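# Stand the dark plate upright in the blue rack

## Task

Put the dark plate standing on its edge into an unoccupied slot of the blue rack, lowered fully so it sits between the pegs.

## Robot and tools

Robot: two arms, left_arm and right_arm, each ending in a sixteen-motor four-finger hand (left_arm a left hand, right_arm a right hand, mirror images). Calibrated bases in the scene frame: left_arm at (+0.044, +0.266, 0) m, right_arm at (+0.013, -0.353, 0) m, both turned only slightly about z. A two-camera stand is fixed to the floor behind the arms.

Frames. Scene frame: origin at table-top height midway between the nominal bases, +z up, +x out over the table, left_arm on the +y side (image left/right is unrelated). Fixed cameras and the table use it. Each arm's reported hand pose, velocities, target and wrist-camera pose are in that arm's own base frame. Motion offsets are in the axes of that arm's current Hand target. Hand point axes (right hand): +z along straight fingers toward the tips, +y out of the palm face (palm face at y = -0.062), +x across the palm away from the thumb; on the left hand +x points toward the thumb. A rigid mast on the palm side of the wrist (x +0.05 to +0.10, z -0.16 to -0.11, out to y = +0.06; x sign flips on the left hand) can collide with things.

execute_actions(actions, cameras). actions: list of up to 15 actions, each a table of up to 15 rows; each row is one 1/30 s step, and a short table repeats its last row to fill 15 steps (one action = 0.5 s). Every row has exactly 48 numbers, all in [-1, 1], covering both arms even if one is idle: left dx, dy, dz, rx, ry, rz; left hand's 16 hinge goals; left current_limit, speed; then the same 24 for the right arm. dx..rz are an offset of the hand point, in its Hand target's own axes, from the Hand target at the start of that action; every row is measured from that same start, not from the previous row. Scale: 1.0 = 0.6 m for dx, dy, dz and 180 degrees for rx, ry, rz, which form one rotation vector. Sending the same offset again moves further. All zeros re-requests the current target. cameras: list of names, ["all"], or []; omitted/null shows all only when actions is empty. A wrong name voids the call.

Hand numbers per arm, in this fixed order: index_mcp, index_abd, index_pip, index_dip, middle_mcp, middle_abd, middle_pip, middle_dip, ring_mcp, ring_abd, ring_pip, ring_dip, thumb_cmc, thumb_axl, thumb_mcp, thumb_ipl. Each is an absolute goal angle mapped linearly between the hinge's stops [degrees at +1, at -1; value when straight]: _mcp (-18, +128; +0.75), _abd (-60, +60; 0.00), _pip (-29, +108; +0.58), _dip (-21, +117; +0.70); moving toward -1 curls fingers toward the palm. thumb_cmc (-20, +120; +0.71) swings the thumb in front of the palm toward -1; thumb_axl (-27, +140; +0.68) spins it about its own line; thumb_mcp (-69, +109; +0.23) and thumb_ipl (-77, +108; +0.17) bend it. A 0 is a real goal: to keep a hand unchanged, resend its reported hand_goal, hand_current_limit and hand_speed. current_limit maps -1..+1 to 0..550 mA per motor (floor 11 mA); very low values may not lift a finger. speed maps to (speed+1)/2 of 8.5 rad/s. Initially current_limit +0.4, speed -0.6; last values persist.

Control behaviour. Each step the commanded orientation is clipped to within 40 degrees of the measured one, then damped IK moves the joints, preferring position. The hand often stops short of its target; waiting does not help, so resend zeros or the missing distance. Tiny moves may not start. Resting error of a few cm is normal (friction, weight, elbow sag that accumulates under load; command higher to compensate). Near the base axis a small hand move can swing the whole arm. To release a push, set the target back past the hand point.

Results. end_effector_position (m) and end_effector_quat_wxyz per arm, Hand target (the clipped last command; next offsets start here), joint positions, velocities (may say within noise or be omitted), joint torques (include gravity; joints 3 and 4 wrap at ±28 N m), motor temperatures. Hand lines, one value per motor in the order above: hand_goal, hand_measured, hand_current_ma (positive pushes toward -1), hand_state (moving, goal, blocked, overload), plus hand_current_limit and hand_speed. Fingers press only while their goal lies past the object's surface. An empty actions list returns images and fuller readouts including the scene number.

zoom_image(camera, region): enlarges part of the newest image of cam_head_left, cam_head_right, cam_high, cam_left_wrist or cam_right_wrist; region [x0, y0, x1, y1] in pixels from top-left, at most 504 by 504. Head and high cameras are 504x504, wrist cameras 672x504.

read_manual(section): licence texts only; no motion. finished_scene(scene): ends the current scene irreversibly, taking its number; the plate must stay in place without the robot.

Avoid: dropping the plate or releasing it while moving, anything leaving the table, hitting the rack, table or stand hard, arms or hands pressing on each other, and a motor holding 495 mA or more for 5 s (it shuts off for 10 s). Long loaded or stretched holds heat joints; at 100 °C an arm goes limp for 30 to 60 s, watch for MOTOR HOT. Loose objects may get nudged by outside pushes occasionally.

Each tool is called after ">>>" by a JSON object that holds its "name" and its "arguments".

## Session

>>> {"name": "execute_actions", "arguments": {"actions": []}}

Scene clock: 0.00 s.
left_arm: end_effector_position=(+0.4215, +0.1195, +0.3296) hand_goal=(+0.754, +0.000, +0.576, +0.696, +0.754, +0.000, +0.576, +0.696, +0.754, +0.000, +0.576, +0.696, +0.714, +0.678, +0.226, +0.168) hand_measured=(+0.754, +0.000, +0.576, +0.696, +0.754, +0.000, +0.576, +0.696, +0.754, +0.000, +0.576, +0.696, +0.714, +0.678, +0.226, +0.168) hand_current_ma=(+0, +0, +0, +0, +0, +0, +0, +0, +0, +0, +0, +0, +0, +0, +0, +0) hand_state=(goal, goal, goal, goal, goal, goal, goal, goal, goal, goal, goal, goal, goal, goal, goal, goal) hand_current_limit=0.40 hand_speed=-0.60 end_effector_quat_wxyz=(+0.329, +0.847, +0.399, +0.123) | right_arm: end_effector_position=(+0.1389, +0.4122, +0.3800) hand_goal=(+0.754, +0.000, +0.576, +0.696, +0.754, +0.000, +0.576, +0.696, +0.754, +0.000, +0.576, +0.696, +0.714, +0.678, +0.226, +0.168) hand_measured=(+0.754, +0.000, +0.576, +0.696, +0.754, +0.000, +0.576, +0.696, +0.754, +0.000, +0.576, +0.696, +0.714, +0.678, +0.226, +0.168) hand_current_ma=(+0, +0, +0, +0, +0, +0, +0, +0, +0, +0, +0, +0, +0, +0, +0, +0) hand_state=(goal, goal, goal, goal, goal, goal, goal, goal, goal, goal, goal, goal, goal, goal, goal, goal) hand_current_limit=0.40 hand_speed=-0.60 end_effector_quat_wxyz=(+0.115, +0.249, +0.915, +0.296)
Joint positions: left_arm=[0.681 1.243 1.161 -1.386 0.712 1.332] | right_arm=[1.485 0.966 1.091 -1.124 0.321 0.35]
Joint velocities: within noise
Joint torques (N m): no reading
Motor temperatures (°C): left_arm=[30 35 36 30 32 30] | right_arm=[33 31 39 30 31 29]
Heat: left arm: hottest elbow 36 °C; right arm: hottest elbow 39 °C.
Hand target: left_arm +0.4254, +0.1224, +0.3368; +0.328, +0.848, +0.395, +0.132 | right_arm +0.1394, +0.4160, +0.3962; +0.114, +0.249, +0.910, +0.312

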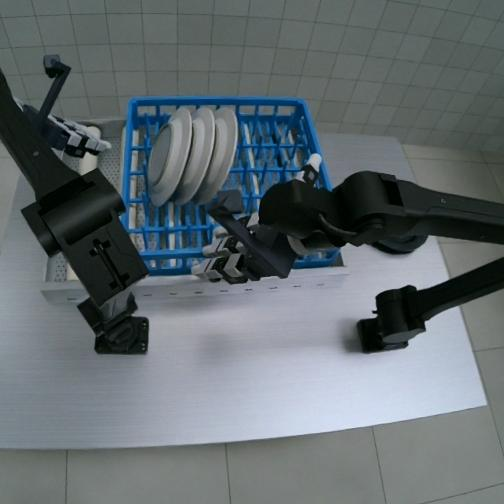

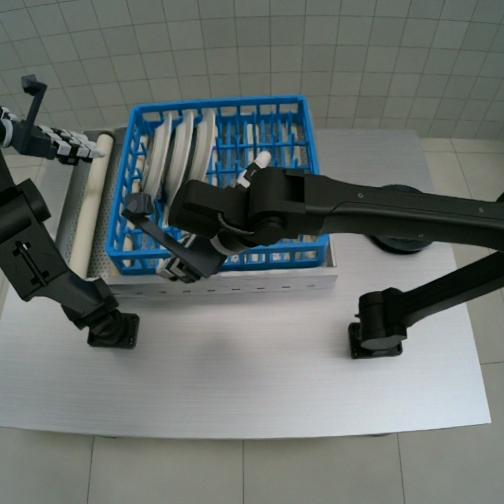

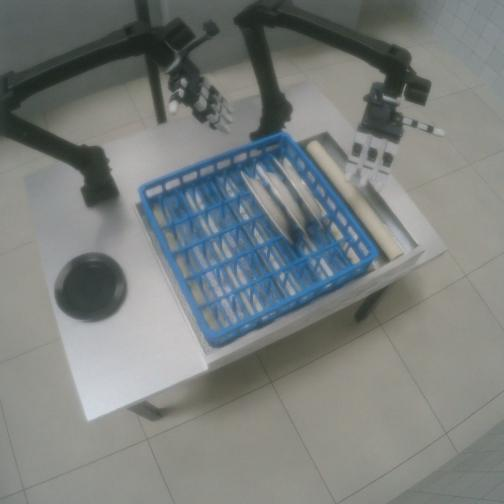

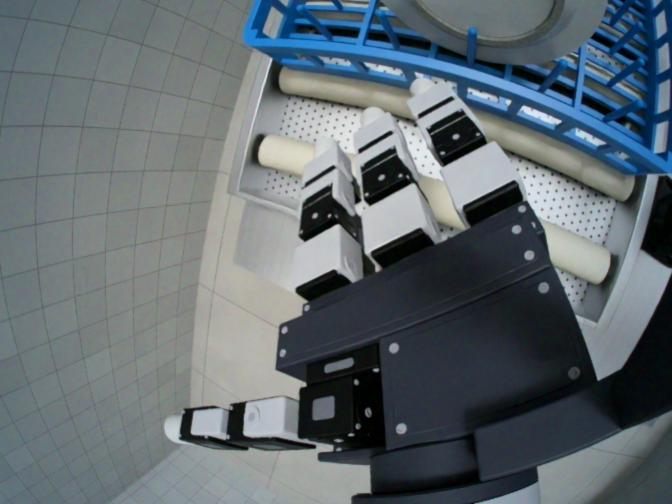

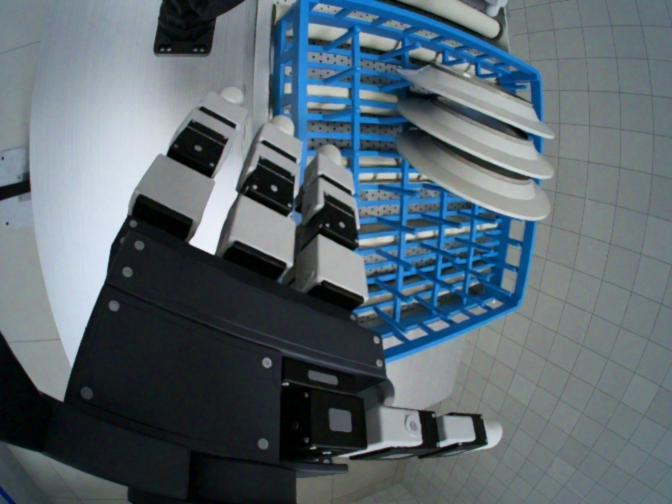

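>>> {"name": "zoom_image", "arguments": {"camera": "cam_high", "region": [30, 120, 270, 360]}}

>>> {"name": "zoom_image", "arguments": {"camera": "cam_head_right", "region": [200, 90, 450, 340]}}

>>> {"name": "zoom_image", "arguments": {"camera": "cam_head_left", "region": [200, 90, 450, 340]}}

Scaled by 2.100 from the camera's 504x504 image, which has a finer 720x720 frame.

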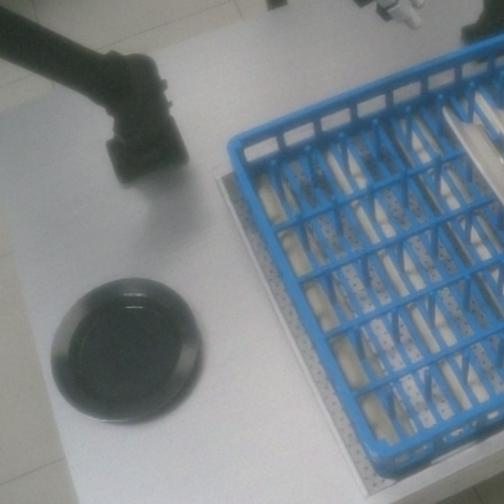

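Scaled by 2.016 from the camera's 504x504 image, which has a finer 720x720 frame.

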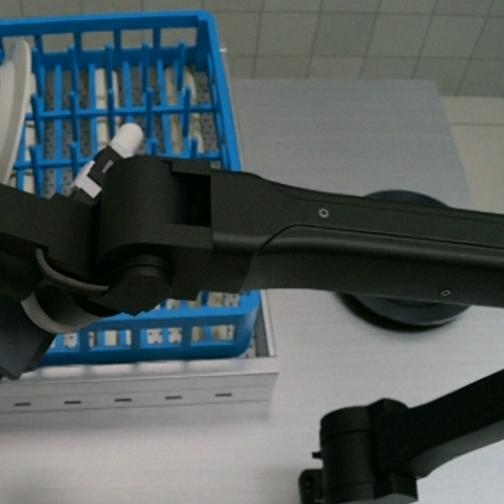

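Scaled by 2.016 from the camera's 504x504 image, which has a finer 720x720 frame.

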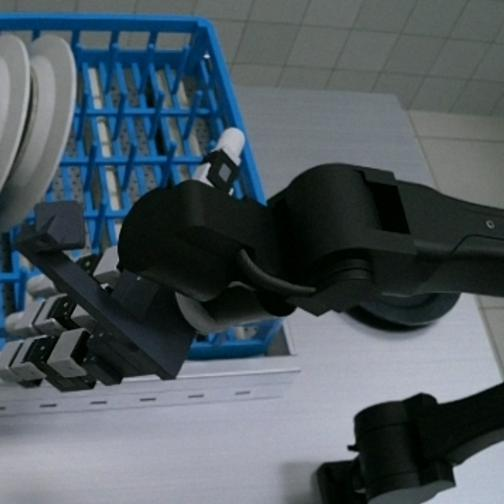

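>>> {"name": "execute_actions", "arguments": {"actions": [[[0,0,0,0,0,0,0.754,0,0.576,0.696,0.754,0,0.576,0.696,0.754,0,0.576,0.696,0.714,0.678,0.226,0.168,0.4,-0.6,-0.1339,0.0308,-0.0092,0.0030,-0.0365,0.0455,0.754,0,0.576,0.696,0.754,0,0.576,0.696,0.754,0,0.576,0.696,0.714,0.678,0.226,0.168,0.4,-0.6]],[[0,0,0,0,0,0,0.754,0,0.576,0.696,0.754,0,0.576,0.696,0.754,0,0.576,0.696,0.714,0.678,0.226,0.168,0.4,-0.6,-0.1322,0.01,0.0168,0.0030,-0.0365,0.0455,0.754,0,0.576,0.696,0.754,0,0.576,0.696,0.754,0,0.576,0.696,0.714,0.678,0.226,0.168,0.4,-0.6]],[[0,0,0,0,0,0,0.754,0,0.576,0.696,0.754,0,0.576,0.696,0.754,0,0.576,0.696,0.714,0.678,0.226,0.168,0.4,-0.6,-0.1322,0.01,0.0168,0.0030,-0.0365,0.0455,0.754,0,0.576,0.696,0.754,0,0.576,0.696,0.754,0,0.576,0.696,0.714,0.678,0.226,0.168,0.4,-0.6]],[[0,0,0,0,0,0,0.754,0,0.576,0.696,0.754,0,0.576,0.696,0.754,0,0.576,0.696,0.714,0.678,0.226,0.168,0.4,-0.6,-0.1322,0.01,0.0168,0.0030,-0.0365,0.0455,0.754,0,0.576,0.696,0.754,0,0.576,0.696,0.754,0,0.576,0.696,0.714,0.678,0.226,0.168,0.4,-0.6]],[[0,0,0,0,0,0,0.754,0,0.576,0.696,0.754,0,0.576,0.696,0.754,0,0.576,0.696,0.714,0.678,0.226,0.168,0.4,-0.6,-0.1322,0.01,0.0168,0.0030,-0.0365,0.0455,0.754,0,0.576,0.696,0.754,0,0.576,0.696,0.754,0,0.576,0.696,0.714,0.678,0.226,0.168,0.4,-0.6]]], "cameras": ["cam_head_left","cam_high"]}}

Scene clock: 8.83 s.
left_arm: end_effector_position=(+0.4215, +0.1195, +0.3296) hand_goal=(+0.754, +0.000, +0.576, +0.696, +0.754, +0.000, +0.576, +0.696, +0.754, +0.000, +0.576, +0.696, +0.714, +0.678, +0.226, +0.168) hand_measured=(+0.758, +0.000, +0.576, +0.696, +0.758, +0.000, +0.576, +0.696, +0.756, +0.000, +0.576, +0.696, +0.718, +0.678, +0.224, +0.168) hand_current_ma=(+3, +0, +0, +0, +3, +0, +0, +0, +2, +0, +0, +0, +3, +0, -1, +0) hand_state=(goal, goal, goal, goal, goal, goal, goal, goal, goal, goal, goal, goal, goal, goal, goal, goal) hand_current_limit=0.40 hand_speed=-0.60 end_effector_quat_wxyz=(+0.329, +0.847, +0.399, +0.123) | right_arm: end_effector_position=(+0.4075, +0.1441, +0.3890) hand_goal=(+0.754, +0.000, +0.576, +0.696, +0.754, +0.000, +0.576, +0.696, +0.754, +0.000, +0.576, +0.696, +0.714, +0.678, +0.226, +0.168) hand_measured=(+0.758, +0.000, +0.576, +0.696, +0.758, +0.000, +0.576, +0.696, +0.758, +0.000, +0.576, +0.696, +0.718, +0.678, +0.224, +0.168) hand_current_ma=(+13, -2, +2, +0, +12, -2, +2, +0, +15, -2, +2, +0, +11, -2, -9, -1) hand_state=(goal, goal, goal, goal, goal, goal, goal, goal, goal, goal, goal, goal, goal, goal, goal, goal) hand_current_limit=0.40 hand_speed=-0.60 end_effector_quat_wxyz=(+0.234, +0.624, +0.715, +0.212)
Joint positions: left_arm=[0.681 1.243 1.161 -1.386 0.712 1.332] | right_arm=[0.583 0.966 1.118 -1.159 0.327 0.351]
Joint torques (N m): left_arm=[-1.67 -7.59 9.59 0.64 0.83 -0.02] | right_arm=[-1.55 -5.71 13.57 0.9 0.2 -0.03]
Heat: left arm: hottest elbow 39 °C; right arm: hottest elbow 41 °C.
Hand target: left_arm +0.4254, +0.1224, +0.3368; +0.328, +0.848, +0.395, +0.132 | right_arm +0.4143, +0.1428, +0.4163; +0.241, +0.626, +0.705, +0.229
Off the commanded pose: left_arm 0.009 m, 1 deg | right_arm 0.028 m, 2 deg.
Images, in order (width x height): cam_head_left 504x504, cam_high 504x504.

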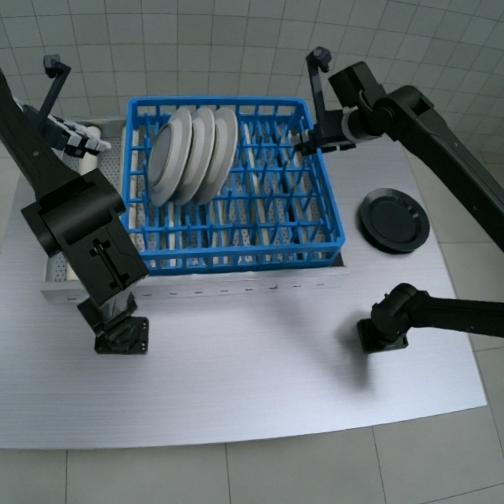

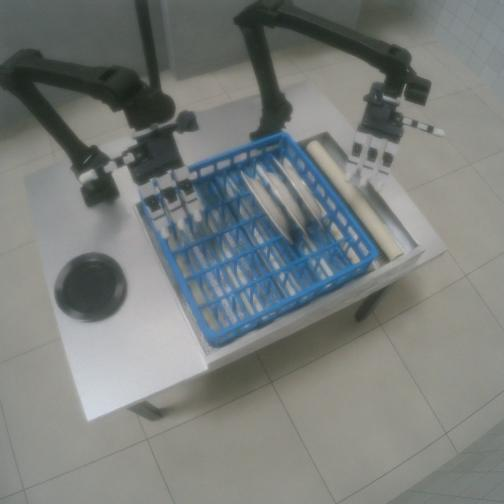

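>>> {"name": "execute_actions", "arguments": {"actions": [[[0,0,0,0,0,0,0.754,0,0.576,0.696,0.754,0,0.576,0.696,0.754,0,0.576,0.696,0.714,0.678,0.226,0.168,0.4,-0.6,-0.1322,0.01,0.0168,0.0030,-0.0365,0.0455,0.754,0,0.576,0.696,0.754,0,0.576,0.696,0.754,0,0.576,0.696,0.714,0.678,0.226,0.168,0.4,-0.6]],[[0,0,0,0,0,0,0.754,0,0.576,0.696,0.754,0,0.576,0.696,0.754,0,0.576,0.696,0.714,0.678,0.226,0.168,0.4,-0.6,-0.1322,0.01,0.0168,0.0030,-0.0365,0.0455,0.754,0,0.576,0.696,0.754,0,0.576,0.696,0.754,0,0.576,0.696,0.714,0.678,0.226,0.168,0.4,-0.6]],[[0,0,0,0,0,0,0.754,0,0.576,0.696,0.754,0,0.576,0.696,0.754,0,0.576,0.696,0.714,0.678,0.226,0.168,0.4,-0.6,-0.1322,0.01,0.0168,0.0030,-0.0365,0.0455,0.754,0,0.576,0.696,0.754,0,0.576,0.696,0.754,0,0.576,0.696,0.714,0.678,0.226,0.168,0.4,-0.6]],[[0,0,0,0,0,0,0.754,0,0.576,0.696,0.754,0,0.576,0.696,0.754,0,0.576,0.696,0.714,0.678,0.226,0.168,0.4,-0.6,-0.1322,0.01,0.0168,0.0030,-0.0365,0.0455,0.754,0,0.576,0.696,0.754,0,0.576,0.696,0.754,0,0.576,0.696,0.714,0.678,0.226,0.168,0.4,-0.6]],[[0,0,0,0,0,0,0.754,0,0.576,0.696,0.754,0,0.576,0.696,0.754,0,0.576,0.696,0.714,0.678,0.226,0.168,0.4,-0.6,-0.1322,0.01,0.0168,0.0030,-0.0365,0.0455,0.754,0,0.576,0.696,0.754,0,0.576,0.696,0.754,0,0.576,0.696,0.714,0.678,0.226,0.168,0.4,-0.6]],[[0,0,0,0,0,0,0.754,0,0.576,0.696,0.754,0,0.576,0.696,0.754,0,0.576,0.696,0.714,0.678,0.226,0.168,0.4,-0.6,-0.1322,0.01,0.0168,0.0030,-0.0365,0.0455,0.754,0,0.576,0.696,0.754,0,0.576,0.696,0.754,0,0.576,0.696,0.714,0.678,0.226,0.168,0.4,-0.6]]], "cameras": ["cam_head_left","cam_high","cam_right_wrist"]}}

Scene clock: 13.63 s.
left_arm: end_effector_position=(+0.4215, +0.1195, +0.3296) hand_goal=(+0.754, +0.000, +0.576, +0.696, +0.754, +0.000, +0.576, +0.696, +0.754, +0.000, +0.576, +0.696, +0.714, +0.678, +0.226, +0.168) hand_measured=(+0.758, +0.000, +0.576, +0.696, +0.758, +0.000, +0.576, +0.696, +0.756, +0.000, +0.576, +0.696, +0.718, +0.678, +0.224, +0.168) hand_current_ma=(+3, +0, +0, +0, +3, +0, +0, +0, +2, +0, +0, +0, +3, +0, -1, +0) hand_state=(goal, goal, goal, goal, goal, goal, goal, goal, goal, goal, goal, goal, goal, goal, goal, goal) hand_current_limit=0.40 hand_speed=-0.60 end_effector_quat_wxyz=(+0.329, +0.847, +0.399, +0.123) | right_arm: end_effector_position=(+0.3130, -0.2976, +0.3887) hand_goal=(+0.754, +0.000, +0.576, +0.696, +0.754, +0.000, +0.576, +0.696, +0.754, +0.000, +0.576, +0.696, +0.714, +0.678, +0.226, +0.168) hand_measured=(+0.758, -0.002, +0.576, +0.696, +0.758, +0.000, +0.576, +0.696, +0.758, -0.002, +0.576, +0.696, +0.718, +0.678, +0.224, +0.168) hand_current_ma=(+13, -3, +2, +0, +14, -3, +2, +0, +17, -3, +2, +0, +12, -2, -10, -1) hand_state=(goal, goal, goal, goal, goal, goal, goal, goal, goal, goal, goal, goal, goal, goal, goal, goal) hand_current_limit=0.40 hand_speed=-0.60 end_effector_quat_wxyz=(+0.310, +0.906, +0.283, +0.058)
Joint positions: left_arm=[0.681 1.243 1.161 -1.386 0.712 1.332] | right_arm=[-0.517 0.966 1.118 -1.161 0.327 0.353]
Joint torques (N m): left_arm=[-1.67 -7.47 9.58 0.62 0.83 -0.03] | right_arm=[-1.44 -5.19 13.5 0.88 0.21 -0.02]
Heat: left arm: hottest elbow 40 °C; right arm: hottest elbow 43 °C.
Hand target: left_arm +0.4254, +0.1224, +0.3368; +0.328, +0.848, +0.395, +0.132 | right_arm +0.3141, -0.3040, +0.4164; +0.325, +0.902, +0.273, +0.070
Off the commanded pose: left_arm 0.009 m, 1 deg | right_arm 0.028 m, 3 deg.
Images, in order (width x height): cam_head_left 504x504, cam_high 504x504, cam_right_wrist 672x504.

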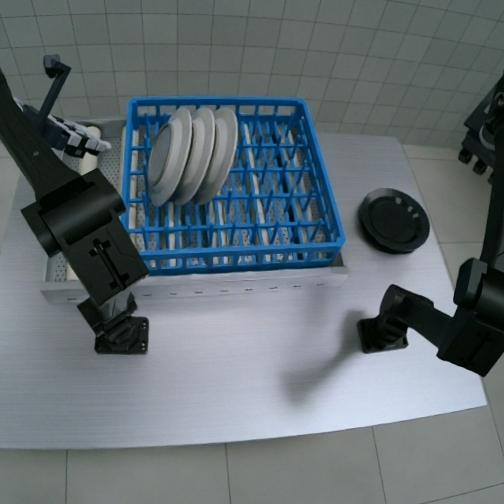

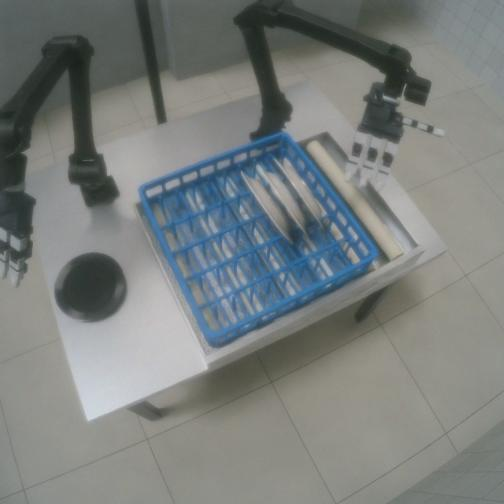

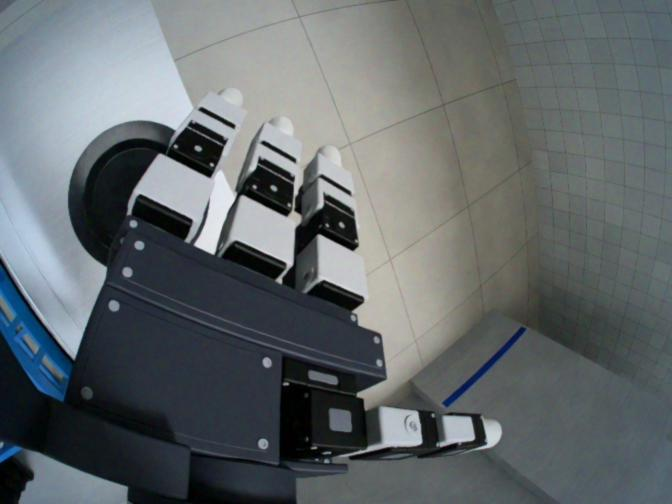

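>>> {"name": "execute_actions", "arguments": {"actions": [[[0,0,0,0,0,0,0.754,0,0.576,0.696,0.754,0,0.576,0.696,0.754,0,0.576,0.696,0.714,0.678,0.226,0.168,0.4,-0.6,0,0,0,0,0,-0.177,0.754,0,0.576,0.696,0.754,0,0.576,0.696,0.754,0,0.576,0.696,0.714,0.678,0.226,0.168,0.4,-0.6]],[[0,0,0,0,0,0,0.754,0,0.576,0.696,0.754,0,0.576,0.696,0.754,0,0.576,0.696,0.714,0.678,0.226,0.168,0.4,-0.6,0,0,0,0,0,-0.177,0.754,0,0.576,0.696,0.754,0,0.576,0.696,0.754,0,0.576,0.696,0.714,0.678,0.226,0.168,0.4,-0.6]],[[0,0,0,0,0,0,0.754,0,0.576,0.696,0.754,0,0.576,0.696,0.754,0,0.576,0.696,0.714,0.678,0.226,0.168,0.4,-0.6,0,0,0,0,0,-0.177,0.754,0,0.576,0.696,0.754,0,0.576,0.696,0.754,0,0.576,0.696,0.714,0.678,0.226,0.168,0.4,-0.6]],[[0,0,0,0,0,0,0.754,0,0.576,0.696,0.754,0,0.576,0.696,0.754,0,0.576,0.696,0.714,0.678,0.226,0.168,0.4,-0.6,0,0,0,0,0,-0.177,0.754,0,0.576,0.696,0.754,0,0.576,0.696,0.754,0,0.576,0.696,0.714,0.678,0.226,0.168,0.4,-0.6]],[[0,0,0,0,0,0,0.754,0,0.576,0.696,0.754,0,0.576,0.696,0.754,0,0.576,0.696,0.714,0.678,0.226,0.168,0.4,-0.6,0,0,0,-0.0728,0.0797,0,0.754,0,0.576,0.696,0.754,0,0.576,0.696,0.754,0,0.576,0.696,0.714,0.678,0.226,0.168,0.4,-0.6]]], "cameras": ["cam_head_left","cam_high","cam_right_wrist"]}}

Scene clock: 17.17 s.
left_arm: end_effector_position=(+0.4215, +0.1195, +0.3296) hand_goal=(+0.754, +0.000, +0.576, +0.696, +0.754, +0.000, +0.576, +0.696, +0.754, +0.000, +0.576, +0.696, +0.714, +0.678, +0.226, +0.168) hand_measured=(+0.758, +0.000, +0.576, +0.696, +0.758, +0.000, +0.576, +0.696, +0.756, +0.000, +0.576, +0.696, +0.718, +0.678, +0.224, +0.168) hand_current_ma=(+3, +0, +0, +0, +3, +0, +0, +0, +2, +0, +0, +0, +3, +0, -1, +0) hand_state=(goal, goal, goal, goal, goal, goal, goal, goal, goal, goal, goal, goal, goal, goal, goal, goal) hand_current_limit=0.40 hand_speed=-0.60 end_effector_quat_wxyz=(+0.329, +0.847, +0.399, +0.123) | right_arm: end_effector_position=(+0.3161, -0.2997, +0.3987) hand_goal=(+0.754, +0.000, +0.576, +0.696, +0.754, +0.000, +0.576, +0.696, +0.754, +0.000, +0.576, +0.696, +0.714, +0.678, +0.226, +0.168) hand_measured=(+0.750, -0.002, +0.576, +0.696, +0.752, -0.002, +0.576, +0.696, +0.752, -0.002, +0.576, +0.696, +0.712, +0.678, +0.224, +0.168) hand_current_ma=(-11, -3, +2, +0, -9, -3, +2, +0, -10, -3, +2, +0, -3, -2, -10, -1) hand_state=(goal, goal, goal, goal, goal, goal, goal, goal, goal, goal, goal, goal, goal, goal, goal, goal) hand_current_limit=0.40 hand_speed=-0.60 end_effector_quat_wxyz=(+0.089, +0.215, +0.964, -0.131)
Joint positions: left_arm=[0.681 1.243 1.161 -1.386 0.712 1.332] | right_arm=[-0.921 1.373 1.726 -1.616 0.085 -2.066]
Joint torques (N m): left_arm=[-1.55 -7.47 9.54 0.62 0.83 -0.03] | right_arm=[-2.14 -10.7 11.89 0.46 0 -0.2]
Motor temperatures (°C): left_arm=[30 35 41 30 33 30] | right_arm=[33 31 44 30 31 29]
Heat: left arm: hottest elbow 41 °C; right arm: hottest elbow 44 °C.
Hand target: left_arm +0.4254, +0.1224, +0.3368; +0.328, +0.848, +0.395, +0.132 | right_arm +0.3141, -0.3040, +0.4164; +0.106, +0.161, +0.972, -0.132
Off the commanded pose: left_arm 0.009 m, 1 deg | right_arm 0.018 m, 7 deg.
joint sent to its limit (right arm) — joint 6 (wrist roll), lower limit. The joint targets are off in orientation, not in position.
Images, in order (width x height): cam_head_left 504x504, cam_high 504x504, cam_right_wrist 672x504.

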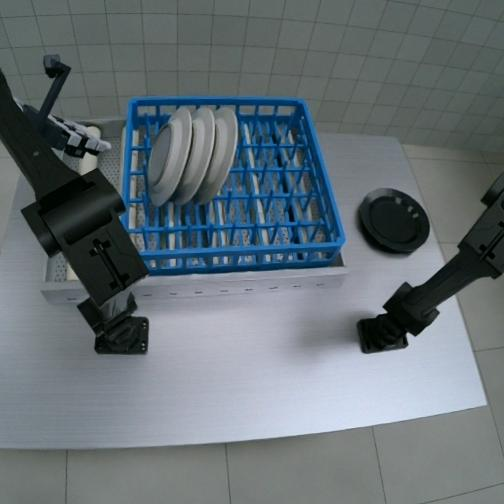

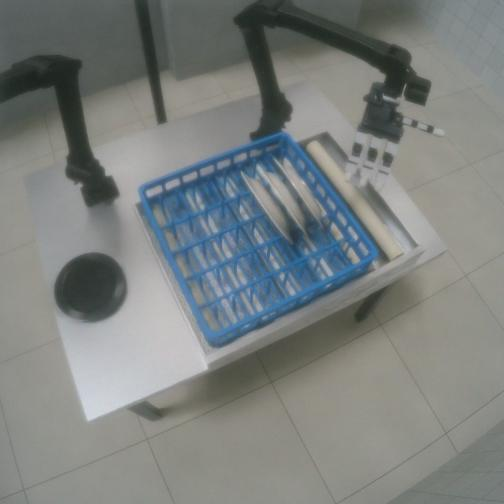

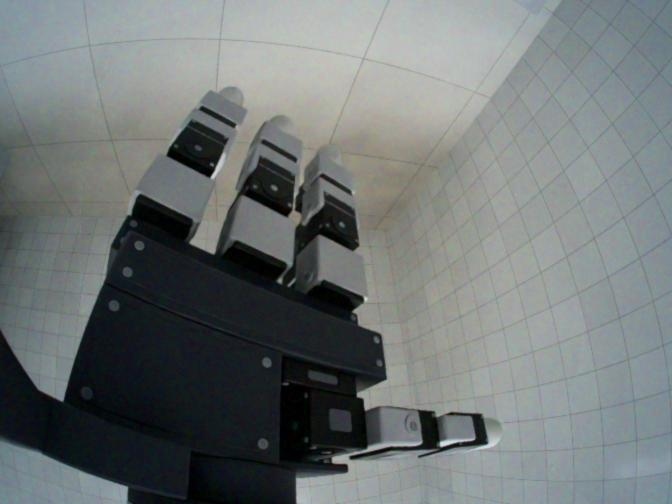

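>>> {"name": "execute_actions", "arguments": {"actions": [[[0,0,0,0,0,0,0.754,0,0.576,0.696,0.754,0,0.576,0.696,0.754,0,0.576,0.696,0.714,0.678,0.226,0.168,0.4,-0.6,0.0423,0.0543,0.126,0,0,0,0.205,0,0.504,0.261,0.205,0,0.504,0.261,0.205,0,0.504,0.261,0.714,0.678,0.226,0.168,0.4,-0.6]],[[0,0,0,0,0,0,0.754,0,0.576,0.696,0.754,0,0.576,0.696,0.754,0,0.576,0.696,0.714,0.678,0.226,0.168,0.4,-0.6,0.0423,0.0543,0.126,0,0,0,0.205,0,0.504,0.261,0.205,0,0.504,0.261,0.205,0,0.504,0.261,0.714,0.678,0.226,0.168,0.4,-0.6]]], "cameras": ["cam_head_left","cam_head_right","cam_high","cam_right_wrist"]}}

Scene clock: 20.13 s.
left_arm: end_effector_position=(+0.4215, +0.1195, +0.3296) hand_goal=(+0.754, +0.000, +0.576, +0.696, +0.754, +0.000, +0.576, +0.696, +0.754, +0.000, +0.576, +0.696, +0.714, +0.678, +0.226, +0.168) hand_measured=(+0.758, +0.000, +0.576, +0.696, +0.758, +0.000, +0.576, +0.696, +0.756, +0.000, +0.576, +0.696, +0.718, +0.678, +0.224, +0.168) hand_current_ma=(+3, +0, +0, +0, +3, +0, +0, +0, +2, +0, +0, +0, +3, +0, -1, +0) hand_state=(goal, goal, goal, goal, goal, goal, goal, goal, goal, goal, goal, goal, goal, goal, goal, goal) hand_current_limit=0.40 hand_speed=-0.60 end_effector_quat_wxyz=(+0.329, +0.847, +0.399, +0.123) | right_arm: end_effector_position=(+0.3066, -0.2743, +0.2407) hand_goal=(+0.206, +0.000, +0.504, +0.262, +0.206, +0.000, +0.504, +0.262, +0.206, +0.000, +0.504, +0.262, +0.714, +0.678, +0.226, +0.168) hand_measured=(+0.214, -0.002, +0.506, +0.266, +0.212, -0.002, +0.506, +0.266, +0.214, -0.002, +0.506, +0.266, +0.712, +0.678, +0.224, +0.168) hand_current_ma=(+32, -3, +9, +11, +27, -3, +10, +11, +27, -3, +8, +11, -3, -2, -13, -1) hand_state=(goal, goal, goal, goal, goal, goal, goal, goal, goal, goal, goal, goal, goal, goal, goal, goal) hand_current_limit=0.40 hand_speed=-0.60 end_effector_quat_wxyz=(+0.083, +0.203, +0.967, -0.129)
Joint positions: left_arm=[0.681 1.243 1.161 -1.386 0.712 1.332] | right_arm=[-0.898 1.259 1.203 -1.222 0.092 -2.068]
Joint torques (N m): left_arm=[-1.73 -7.36 9.57 0.64 0.83 -0.04] | right_arm=[0.44 -9.93 9.29 1.62 -0.37 -0.13]
Heat: left arm: hottest elbow 42 °C; right arm: hottest elbow 44 °C.
Hand target: left_arm +0.4254, +0.1224, +0.3368; +0.328, +0.848, +0.395, +0.132 | right_arm +0.3140, -0.2738, +0.2469; +0.106, +0.161, +0.972, -0.132
Off the commanded pose: left_arm 0.009 m, 1 deg | right_arm 0.010 m, 6 deg.
joint sent to its limit (right arm) — joint 6 (wrist roll), lower limit. The joint targets are off in orientation, not in position.
Images, in order (width x height): cam_head_left 504x504, cam_head_right 504x504, cam_high 504x504, cam_right_wrist 672x504.

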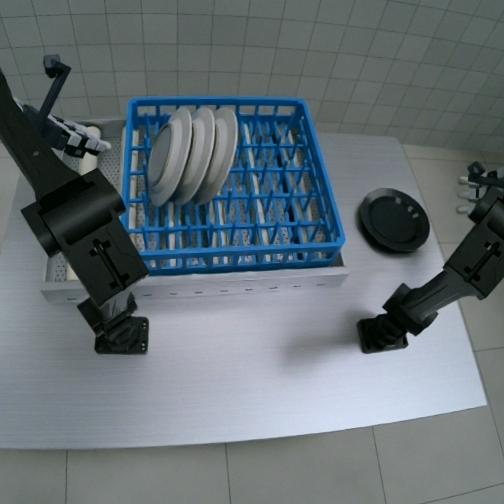

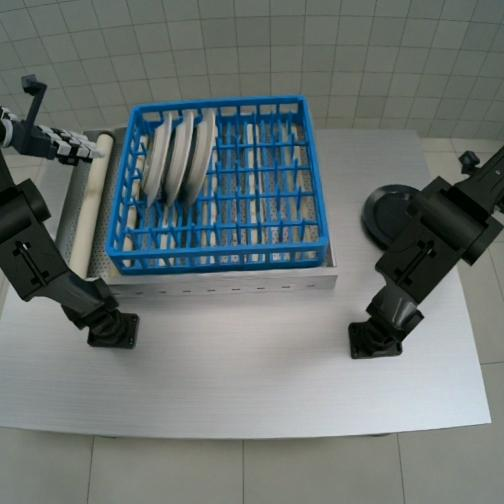

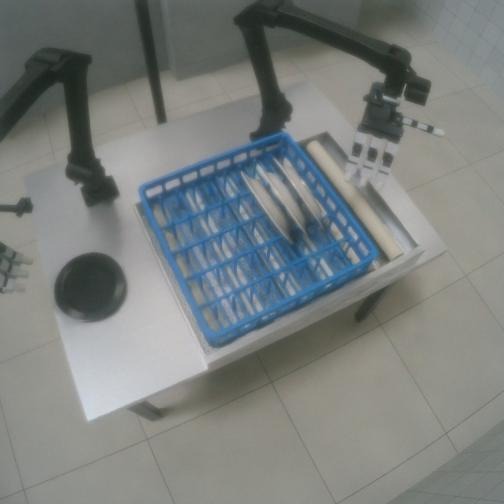

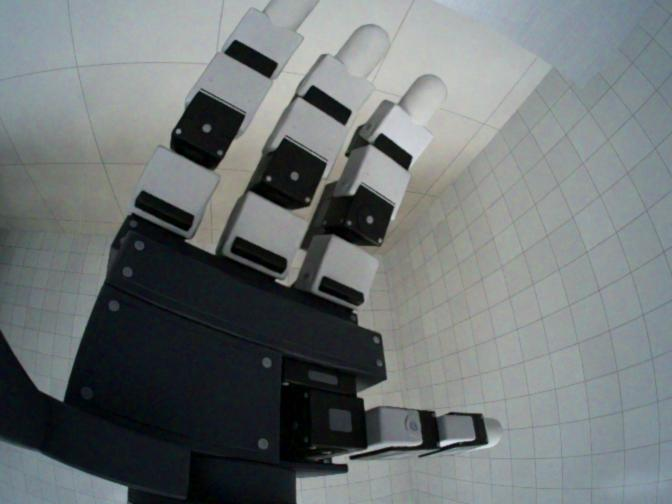

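>>> {"name": "execute_actions", "arguments": {"actions": [[[0,0,0,0,0,0,0.754,0,0.576,0.696,0.754,0,0.576,0.696,0.754,0,0.576,0.696,0.714,0.678,0.226,0.168,0.4,-0.6,0.0639,0.0431,0.0833,0,0,0,0.205,0,0.504,0.014,0.205,0,0.504,0.014,0.205,0,0.504,0.014,0.714,0.678,0.226,0.168,0.4,-0.6]],[[0,0,0,0,0,0,0.754,0,0.576,0.696,0.754,0,0.576,0.696,0.754,0,0.576,0.696,0.714,0.678,0.226,0.168,0.4,-0.6,0.0639,0.0431,0.0833,0,0,0,0.205,0,0.504,0.014,0.205,0,0.504,0.014,0.205,0,0.504,0.014,0.714,0.678,0.226,0.168,0.4,-0.6]]], "cameras": ["cam_head_left","cam_high","cam_right_wrist"]}}

Scene clock: 22.47 s.
left_arm: end_effector_position=(+0.4215, +0.1195, +0.3296) hand_goal=(+0.754, +0.000, +0.576, +0.696, +0.754, +0.000, +0.576, +0.696, +0.754, +0.000, +0.576, +0.696, +0.714, +0.678, +0.226, +0.168) hand_measured=(+0.758, +0.000, +0.576, +0.696, +0.758, +0.000, +0.576, +0.696, +0.756, +0.000, +0.576, +0.696, +0.718, +0.678, +0.224, +0.168) hand_current_ma=(+3, +0, +0, +0, +3, +0, +0, +0, +2, +0, +0, +0, +3, +0, -1, +0) hand_state=(goal, goal, goal, goal, goal, goal, goal, goal, goal, goal, goal, goal, goal, goal, goal, goal) hand_current_limit=0.40 hand_speed=-0.60 end_effector_quat_wxyz=(+0.329, +0.847, +0.399, +0.123) | right_arm: end_effector_position=(+0.2707, -0.2294, +0.1169) hand_goal=(+0.206, +0.000, +0.504, +0.014, +0.206, +0.000, +0.504, +0.014, +0.206, +0.000, +0.504, +0.014, +0.714, +0.678, +0.226, +0.168) hand_measured=(+0.214, -0.002, +0.506, +0.018, +0.212, -0.002, +0.506, +0.018, +0.212, -0.002, +0.506, +0.018, +0.712, +0.678, +0.224, +0.168) hand_current_ma=(+32, -3, +9, +11, +25, -3, +10, +11, +25, -3, +8, +11, -3, -2, -13, -1) hand_state=(goal, goal, goal, goal, goal, goal, goal, goal, goal, goal, goal, goal, goal, goal, goal, goal) hand_current_limit=0.40 hand_speed=-0.60 end_effector_quat_wxyz=(+0.082, +0.203, +0.967, -0.129)
Joint positions: left_arm=[0.681 1.243 1.161 -1.386 0.712 1.332] | right_arm=[-0.898 1.176 0.802 -0.904 0.092 -2.069]
Joint torques (N m): left_arm=[-1.67 -7.53 9.58 0.62 0.83 -0.03] | right_arm=[0.03 -8.23 8.53 1.5 -0.12 -0.14]
Heat: left arm: hottest elbow 42 °C; right arm: hottest elbow 45 °C.
Hand target: left_arm +0.4254, +0.1224, +0.3368; +0.328, +0.848, +0.395, +0.132 | right_arm +0.2770, -0.2337, +0.1221; +0.106, +0.161, +0.972, -0.132
Off the commanded pose: left_arm 0.009 m, 1 deg | right_arm 0.009 m, 6 deg.
joint sent to its limit (right arm) — joint 6 (wrist roll), lower limit. The joint targets are off in orientation, not in position.
Images, in order (width x height): cam_head_left 504x504, cam_high 504x504, cam_right_wrist 672x504.

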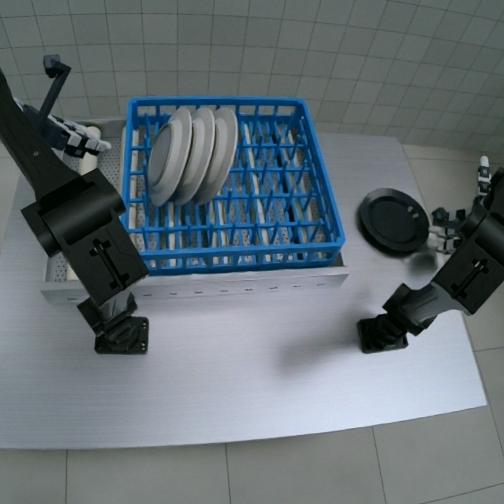

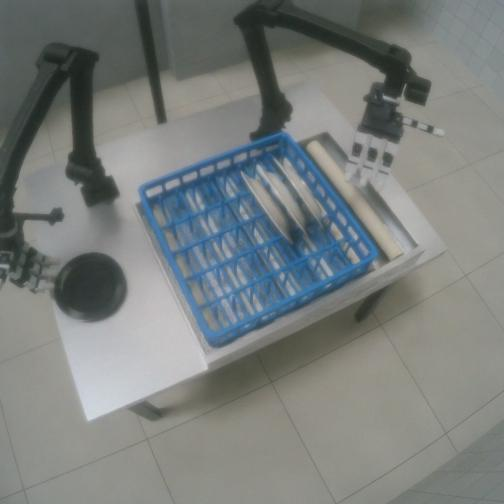

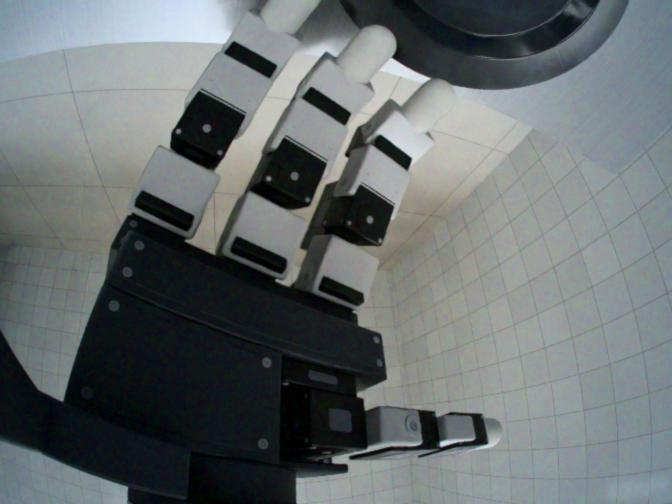

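>>> {"name": "zoom_image", "arguments": {"camera": "cam_head_left", "region": [340, 160, 504, 324]}}

>>> {"name": "zoom_image", "arguments": {"camera": "cam_high", "region": [0, 200, 140, 340]}}

Scaled by 3.073 from the camera's 504x504 image, which has a finer 720x720 frame.

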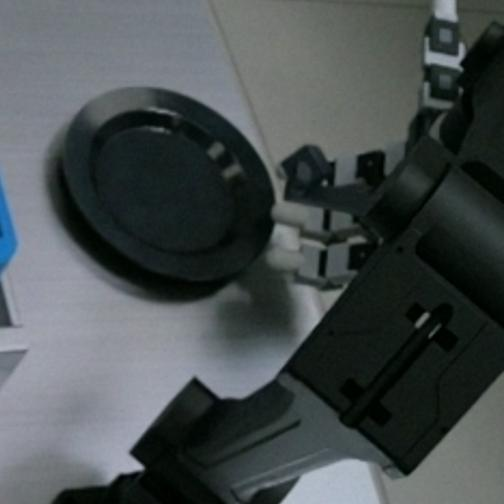

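Scaled by 3.600 from the camera's 504x504 image, which has a finer 720x720 frame.

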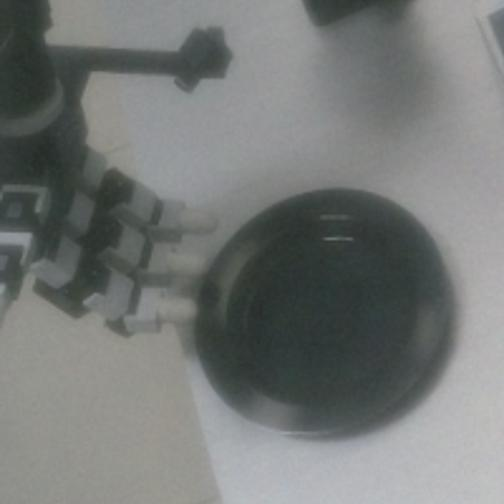

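>>> {"name": "execute_actions", "arguments": {"actions": [[[0,0,0,0,0,0,0.754,0,0.576,0.696,0.754,0,0.576,0.696,0.754,0,0.576,0.696,0.714,0.678,0.226,0.168,0.4,-0.6,-0.049,-0.0218,0.0182,0,0,0,0.205,0,0.504,0.014,0.205,0,0.504,0.014,0.205,0,0.504,0.014,0.714,0.678,0.226,0.168,0.4,-0.6]],[[0,0,0,0,0,0,0.754,0,0.576,0.696,0.754,0,0.576,0.696,0.754,0,0.576,0.696,0.714,0.678,0.226,0.168,0.4,-0.6,0.0166,0.0148,0.0627,0,0,0,0.205,0,0.504,0.014,0.205,0,0.504,0.014,0.205,0,0.504,0.014,0.714,0.678,0.226,0.168,0.4,-0.6]]], "cameras": ["cam_head_left","cam_high","cam_right_wrist"]}}

>>> {"name": "zoom_image", "arguments": {"camera": "cam_high", "region": [0, 200, 140, 340]}}

Scene clock: 24.93 s.
left_arm: end_effector_position=(+0.4215, +0.1195, +0.3296) hand_goal=(+0.754, +0.000, +0.576, +0.696, +0.754, +0.000, +0.576, +0.696, +0.754, +0.000, +0.576, +0.696, +0.714, +0.678, +0.226, +0.168) hand_measured=(+0.758, +0.000, +0.576, +0.696, +0.758, +0.000, +0.576, +0.696, +0.756, +0.000, +0.576, +0.696, +0.718, +0.678, +0.224, +0.168) hand_current_ma=(+3, +0, +0, +0, +3, +0, +0, +0, +2, +0, +0, +0, +3, +0, -1, +0) hand_state=(goal, goal, goal, goal, goal, goal, goal, goal, goal, goal, goal, goal, goal, goal, goal, goal) hand_current_limit=0.40 hand_speed=-0.60 end_effector_quat_wxyz=(+0.329, +0.847, +0.399, +0.123) | right_arm: end_effector_position=(+0.2954, -0.2591, +0.0862) hand_goal=(+0.206, +0.000, +0.504, +0.014, +0.206, +0.000, +0.504, +0.014, +0.206, +0.000, +0.504, +0.014, +0.714, +0.678, +0.226, +0.168) hand_measured=(+0.214, -0.002, +0.506, +0.018, +0.210, +0.000, +0.502, +0.012, +0.212, -0.002, +0.506, +0.018, +0.712, +0.678, +0.224, +0.168) hand_current_ma=(+31, -3, +9, +11, +18, +3, -4, -8, +25, -3, +8, +11, -3, -2, -13, -1) hand_state=(goal, goal, goal, goal, goal, goal, goal, goal, goal, goal, goal, goal, goal, goal, goal, goal) hand_current_limit=0.40 hand_speed=-0.60 end_effector_quat_wxyz=(+0.093, +0.202, +0.965, -0.137)
Joint positions: left_arm=[0.681 1.243 1.161 -1.386 0.712 1.332] | right_arm=[-0.896 1.308 0.819 -0.762 0.092 -2.069]
Joint torques (N m): left_arm=[-1.61 -7.47 9.55 0.62 0.83 -0.03] | right_arm=[-0.15 -8.53 7.69 1.73 -0.38 -0.11]
Heat: left arm: hottest elbow 43 °C; right arm: hottest elbow 45 °C.
Hand target: left_arm +0.4254, +0.1224, +0.3368; +0.328, +0.848, +0.395, +0.132 | right_arm +0.3014, -0.2572, +0.0820; +0.106, +0.161, +0.972, -0.132
Off the commanded pose: left_arm 0.009 m, 1 deg | right_arm 0.008 m, 5 deg.
joint sent to its limit (right arm) — joint 6 (wrist roll), lower limit. The joint targets are off in orientation, not in position.
Images, in order (width x height): cam_head_left 504x504, cam_high 504x504, cam_right_wrist 672x504.

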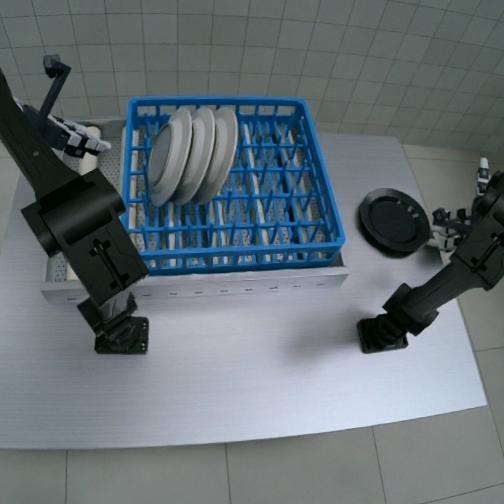

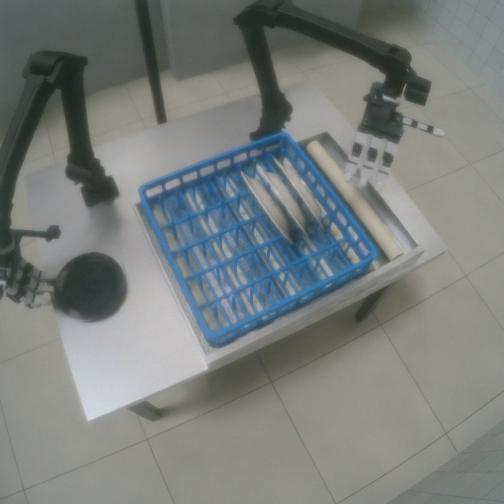

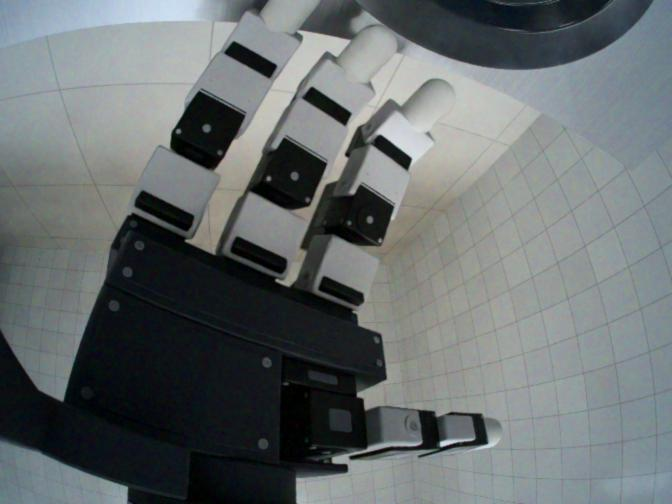

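Scaled by 3.600 from the camera's 504x504 image, which has a finer 720x720 frame.

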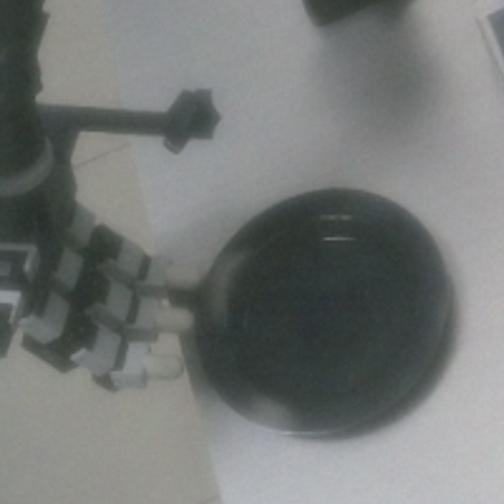

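>>> {"name": "execute_actions", "arguments": {"actions": [[[0,0,0,0,0,0,0.754,0,0.576,0.696,0.754,0,0.576,0.696,0.754,0,0.576,0.696,0.714,0.678,0.226,0.168,0.4,-0.6,0.001,-0.032,0.001,0,0,0,0.205,0,0.504,0.014,0.205,0,0.504,0.014,0.205,0,0.504,0.014,0.714,0.678,0.226,0.168,0.4,-0.6]]], "cameras": ["cam_head_left","cam_high"]}}

>>> {"name": "zoom_image", "arguments": {"camera": "cam_high", "region": [0, 200, 140, 340]}}

>>> {"name": "zoom_image", "arguments": {"camera": "cam_head_left", "region": [340, 160, 504, 324]}}

Scene clock: 26.30 s.
left_arm: end_effector_position=(+0.4215, +0.1195, +0.3296) hand_goal=(+0.754, +0.000, +0.576, +0.696, +0.754, +0.000, +0.576, +0.696, +0.754, +0.000, +0.576, +0.696, +0.714, +0.678, +0.226, +0.168) hand_measured=(+0.758, +0.000, +0.576, +0.696, +0.758, +0.000, +0.576, +0.696, +0.756, +0.000, +0.576, +0.696, +0.718, +0.678, +0.224, +0.168) hand_current_ma=(+3, +0, +0, +0, +3, +0, +0, +0, +2, +0, +0, +0, +3, +0, -1, +0) hand_state=(goal, goal, goal, goal, goal, goal, goal, goal, goal, goal, goal, goal, goal, goal, goal, goal) hand_current_limit=0.40 hand_speed=-0.60 end_effector_quat_wxyz=(+0.329, +0.847, +0.399, +0.123) | right_arm: end_effector_position=(+0.2928, -0.2613, +0.0822) hand_goal=(+0.206, +0.000, +0.504, +0.014, +0.206, +0.000, +0.504, +0.014, +0.206, +0.000, +0.504, +0.014, +0.714, +0.678, +0.226, +0.168) hand_measured=(+0.214, -0.002, +0.506, +0.018, +0.210, +0.000, +0.502, +0.012, +0.212, -0.002, +0.506, +0.018, +0.712, +0.678, +0.224, +0.168) hand_current_ma=(+31, -3, +9, +11, +18, +3, -4, -8, +25, -3, +8, +11, -3, -2, -13, -1) hand_state=(goal, goal, goal, goal, goal, goal, goal, goal, goal, goal, goal, goal, goal, goal, goal, goal) hand_current_limit=0.40 hand_speed=-0.60 end_effector_quat_wxyz=(+0.088, +0.206, +0.965, -0.135)
Joint positions: left_arm=[0.681 1.243 1.161 -1.386 0.712 1.332] | right_arm=[-0.904 1.319 0.819 -0.762 0.094 -2.069]
Joint torques (N m): left_arm=[-1.61 -7.41 9.57 0.64 0.83 -0.03] | right_arm=[-2.14 -7.65 9.5 1.24 -0.08 -0.09]
Heat: left arm: hottest elbow 43 °C; right arm: hottest elbow 45 °C.
Hand target: left_arm +0.4254, +0.1224, +0.3368; +0.328, +0.848, +0.395, +0.132 | right_arm +0.2944, -0.2747, +0.0856; +0.106, +0.161, +0.972, -0.132
Off the commanded pose: left_arm 0.009 m, 1 deg | right_arm 0.014 m, 6 deg.
joint sent to its limit (right arm) — joint 6 (wrist roll), lower limit. The joint targets are off in orientation, not in position.
Images, in order (width x height): cam_head_left 504x504, cam_high 504x504.

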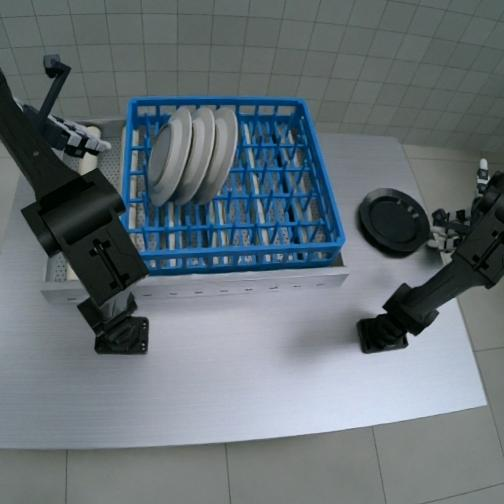

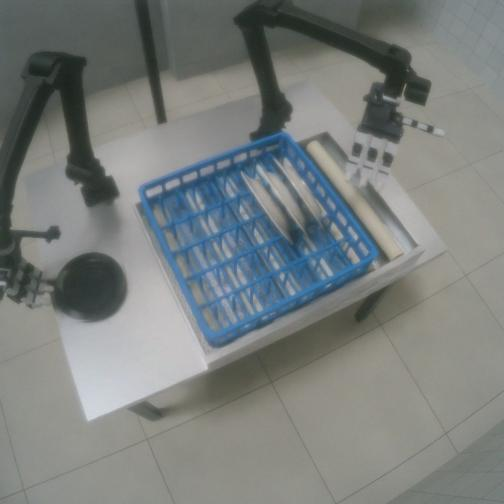

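Scaled by 3.600 from the camera's 504x504 image, which has a finer 720x720 frame.

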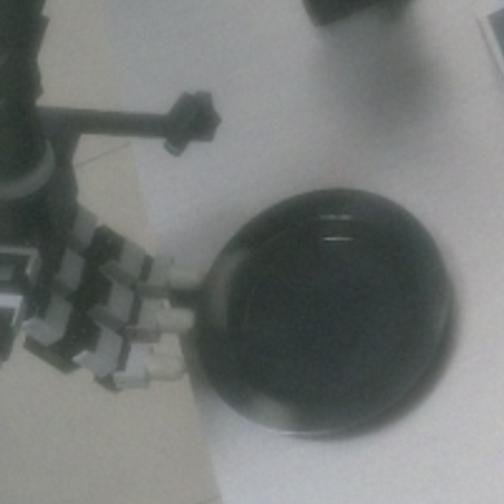

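Scaled by 3.073 from the camera's 504x504 image, which has a finer 720x720 frame.

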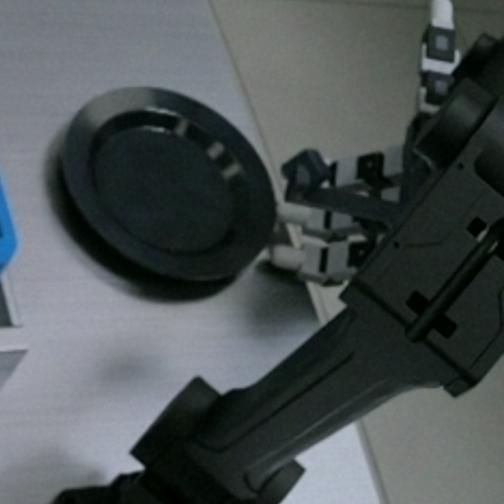

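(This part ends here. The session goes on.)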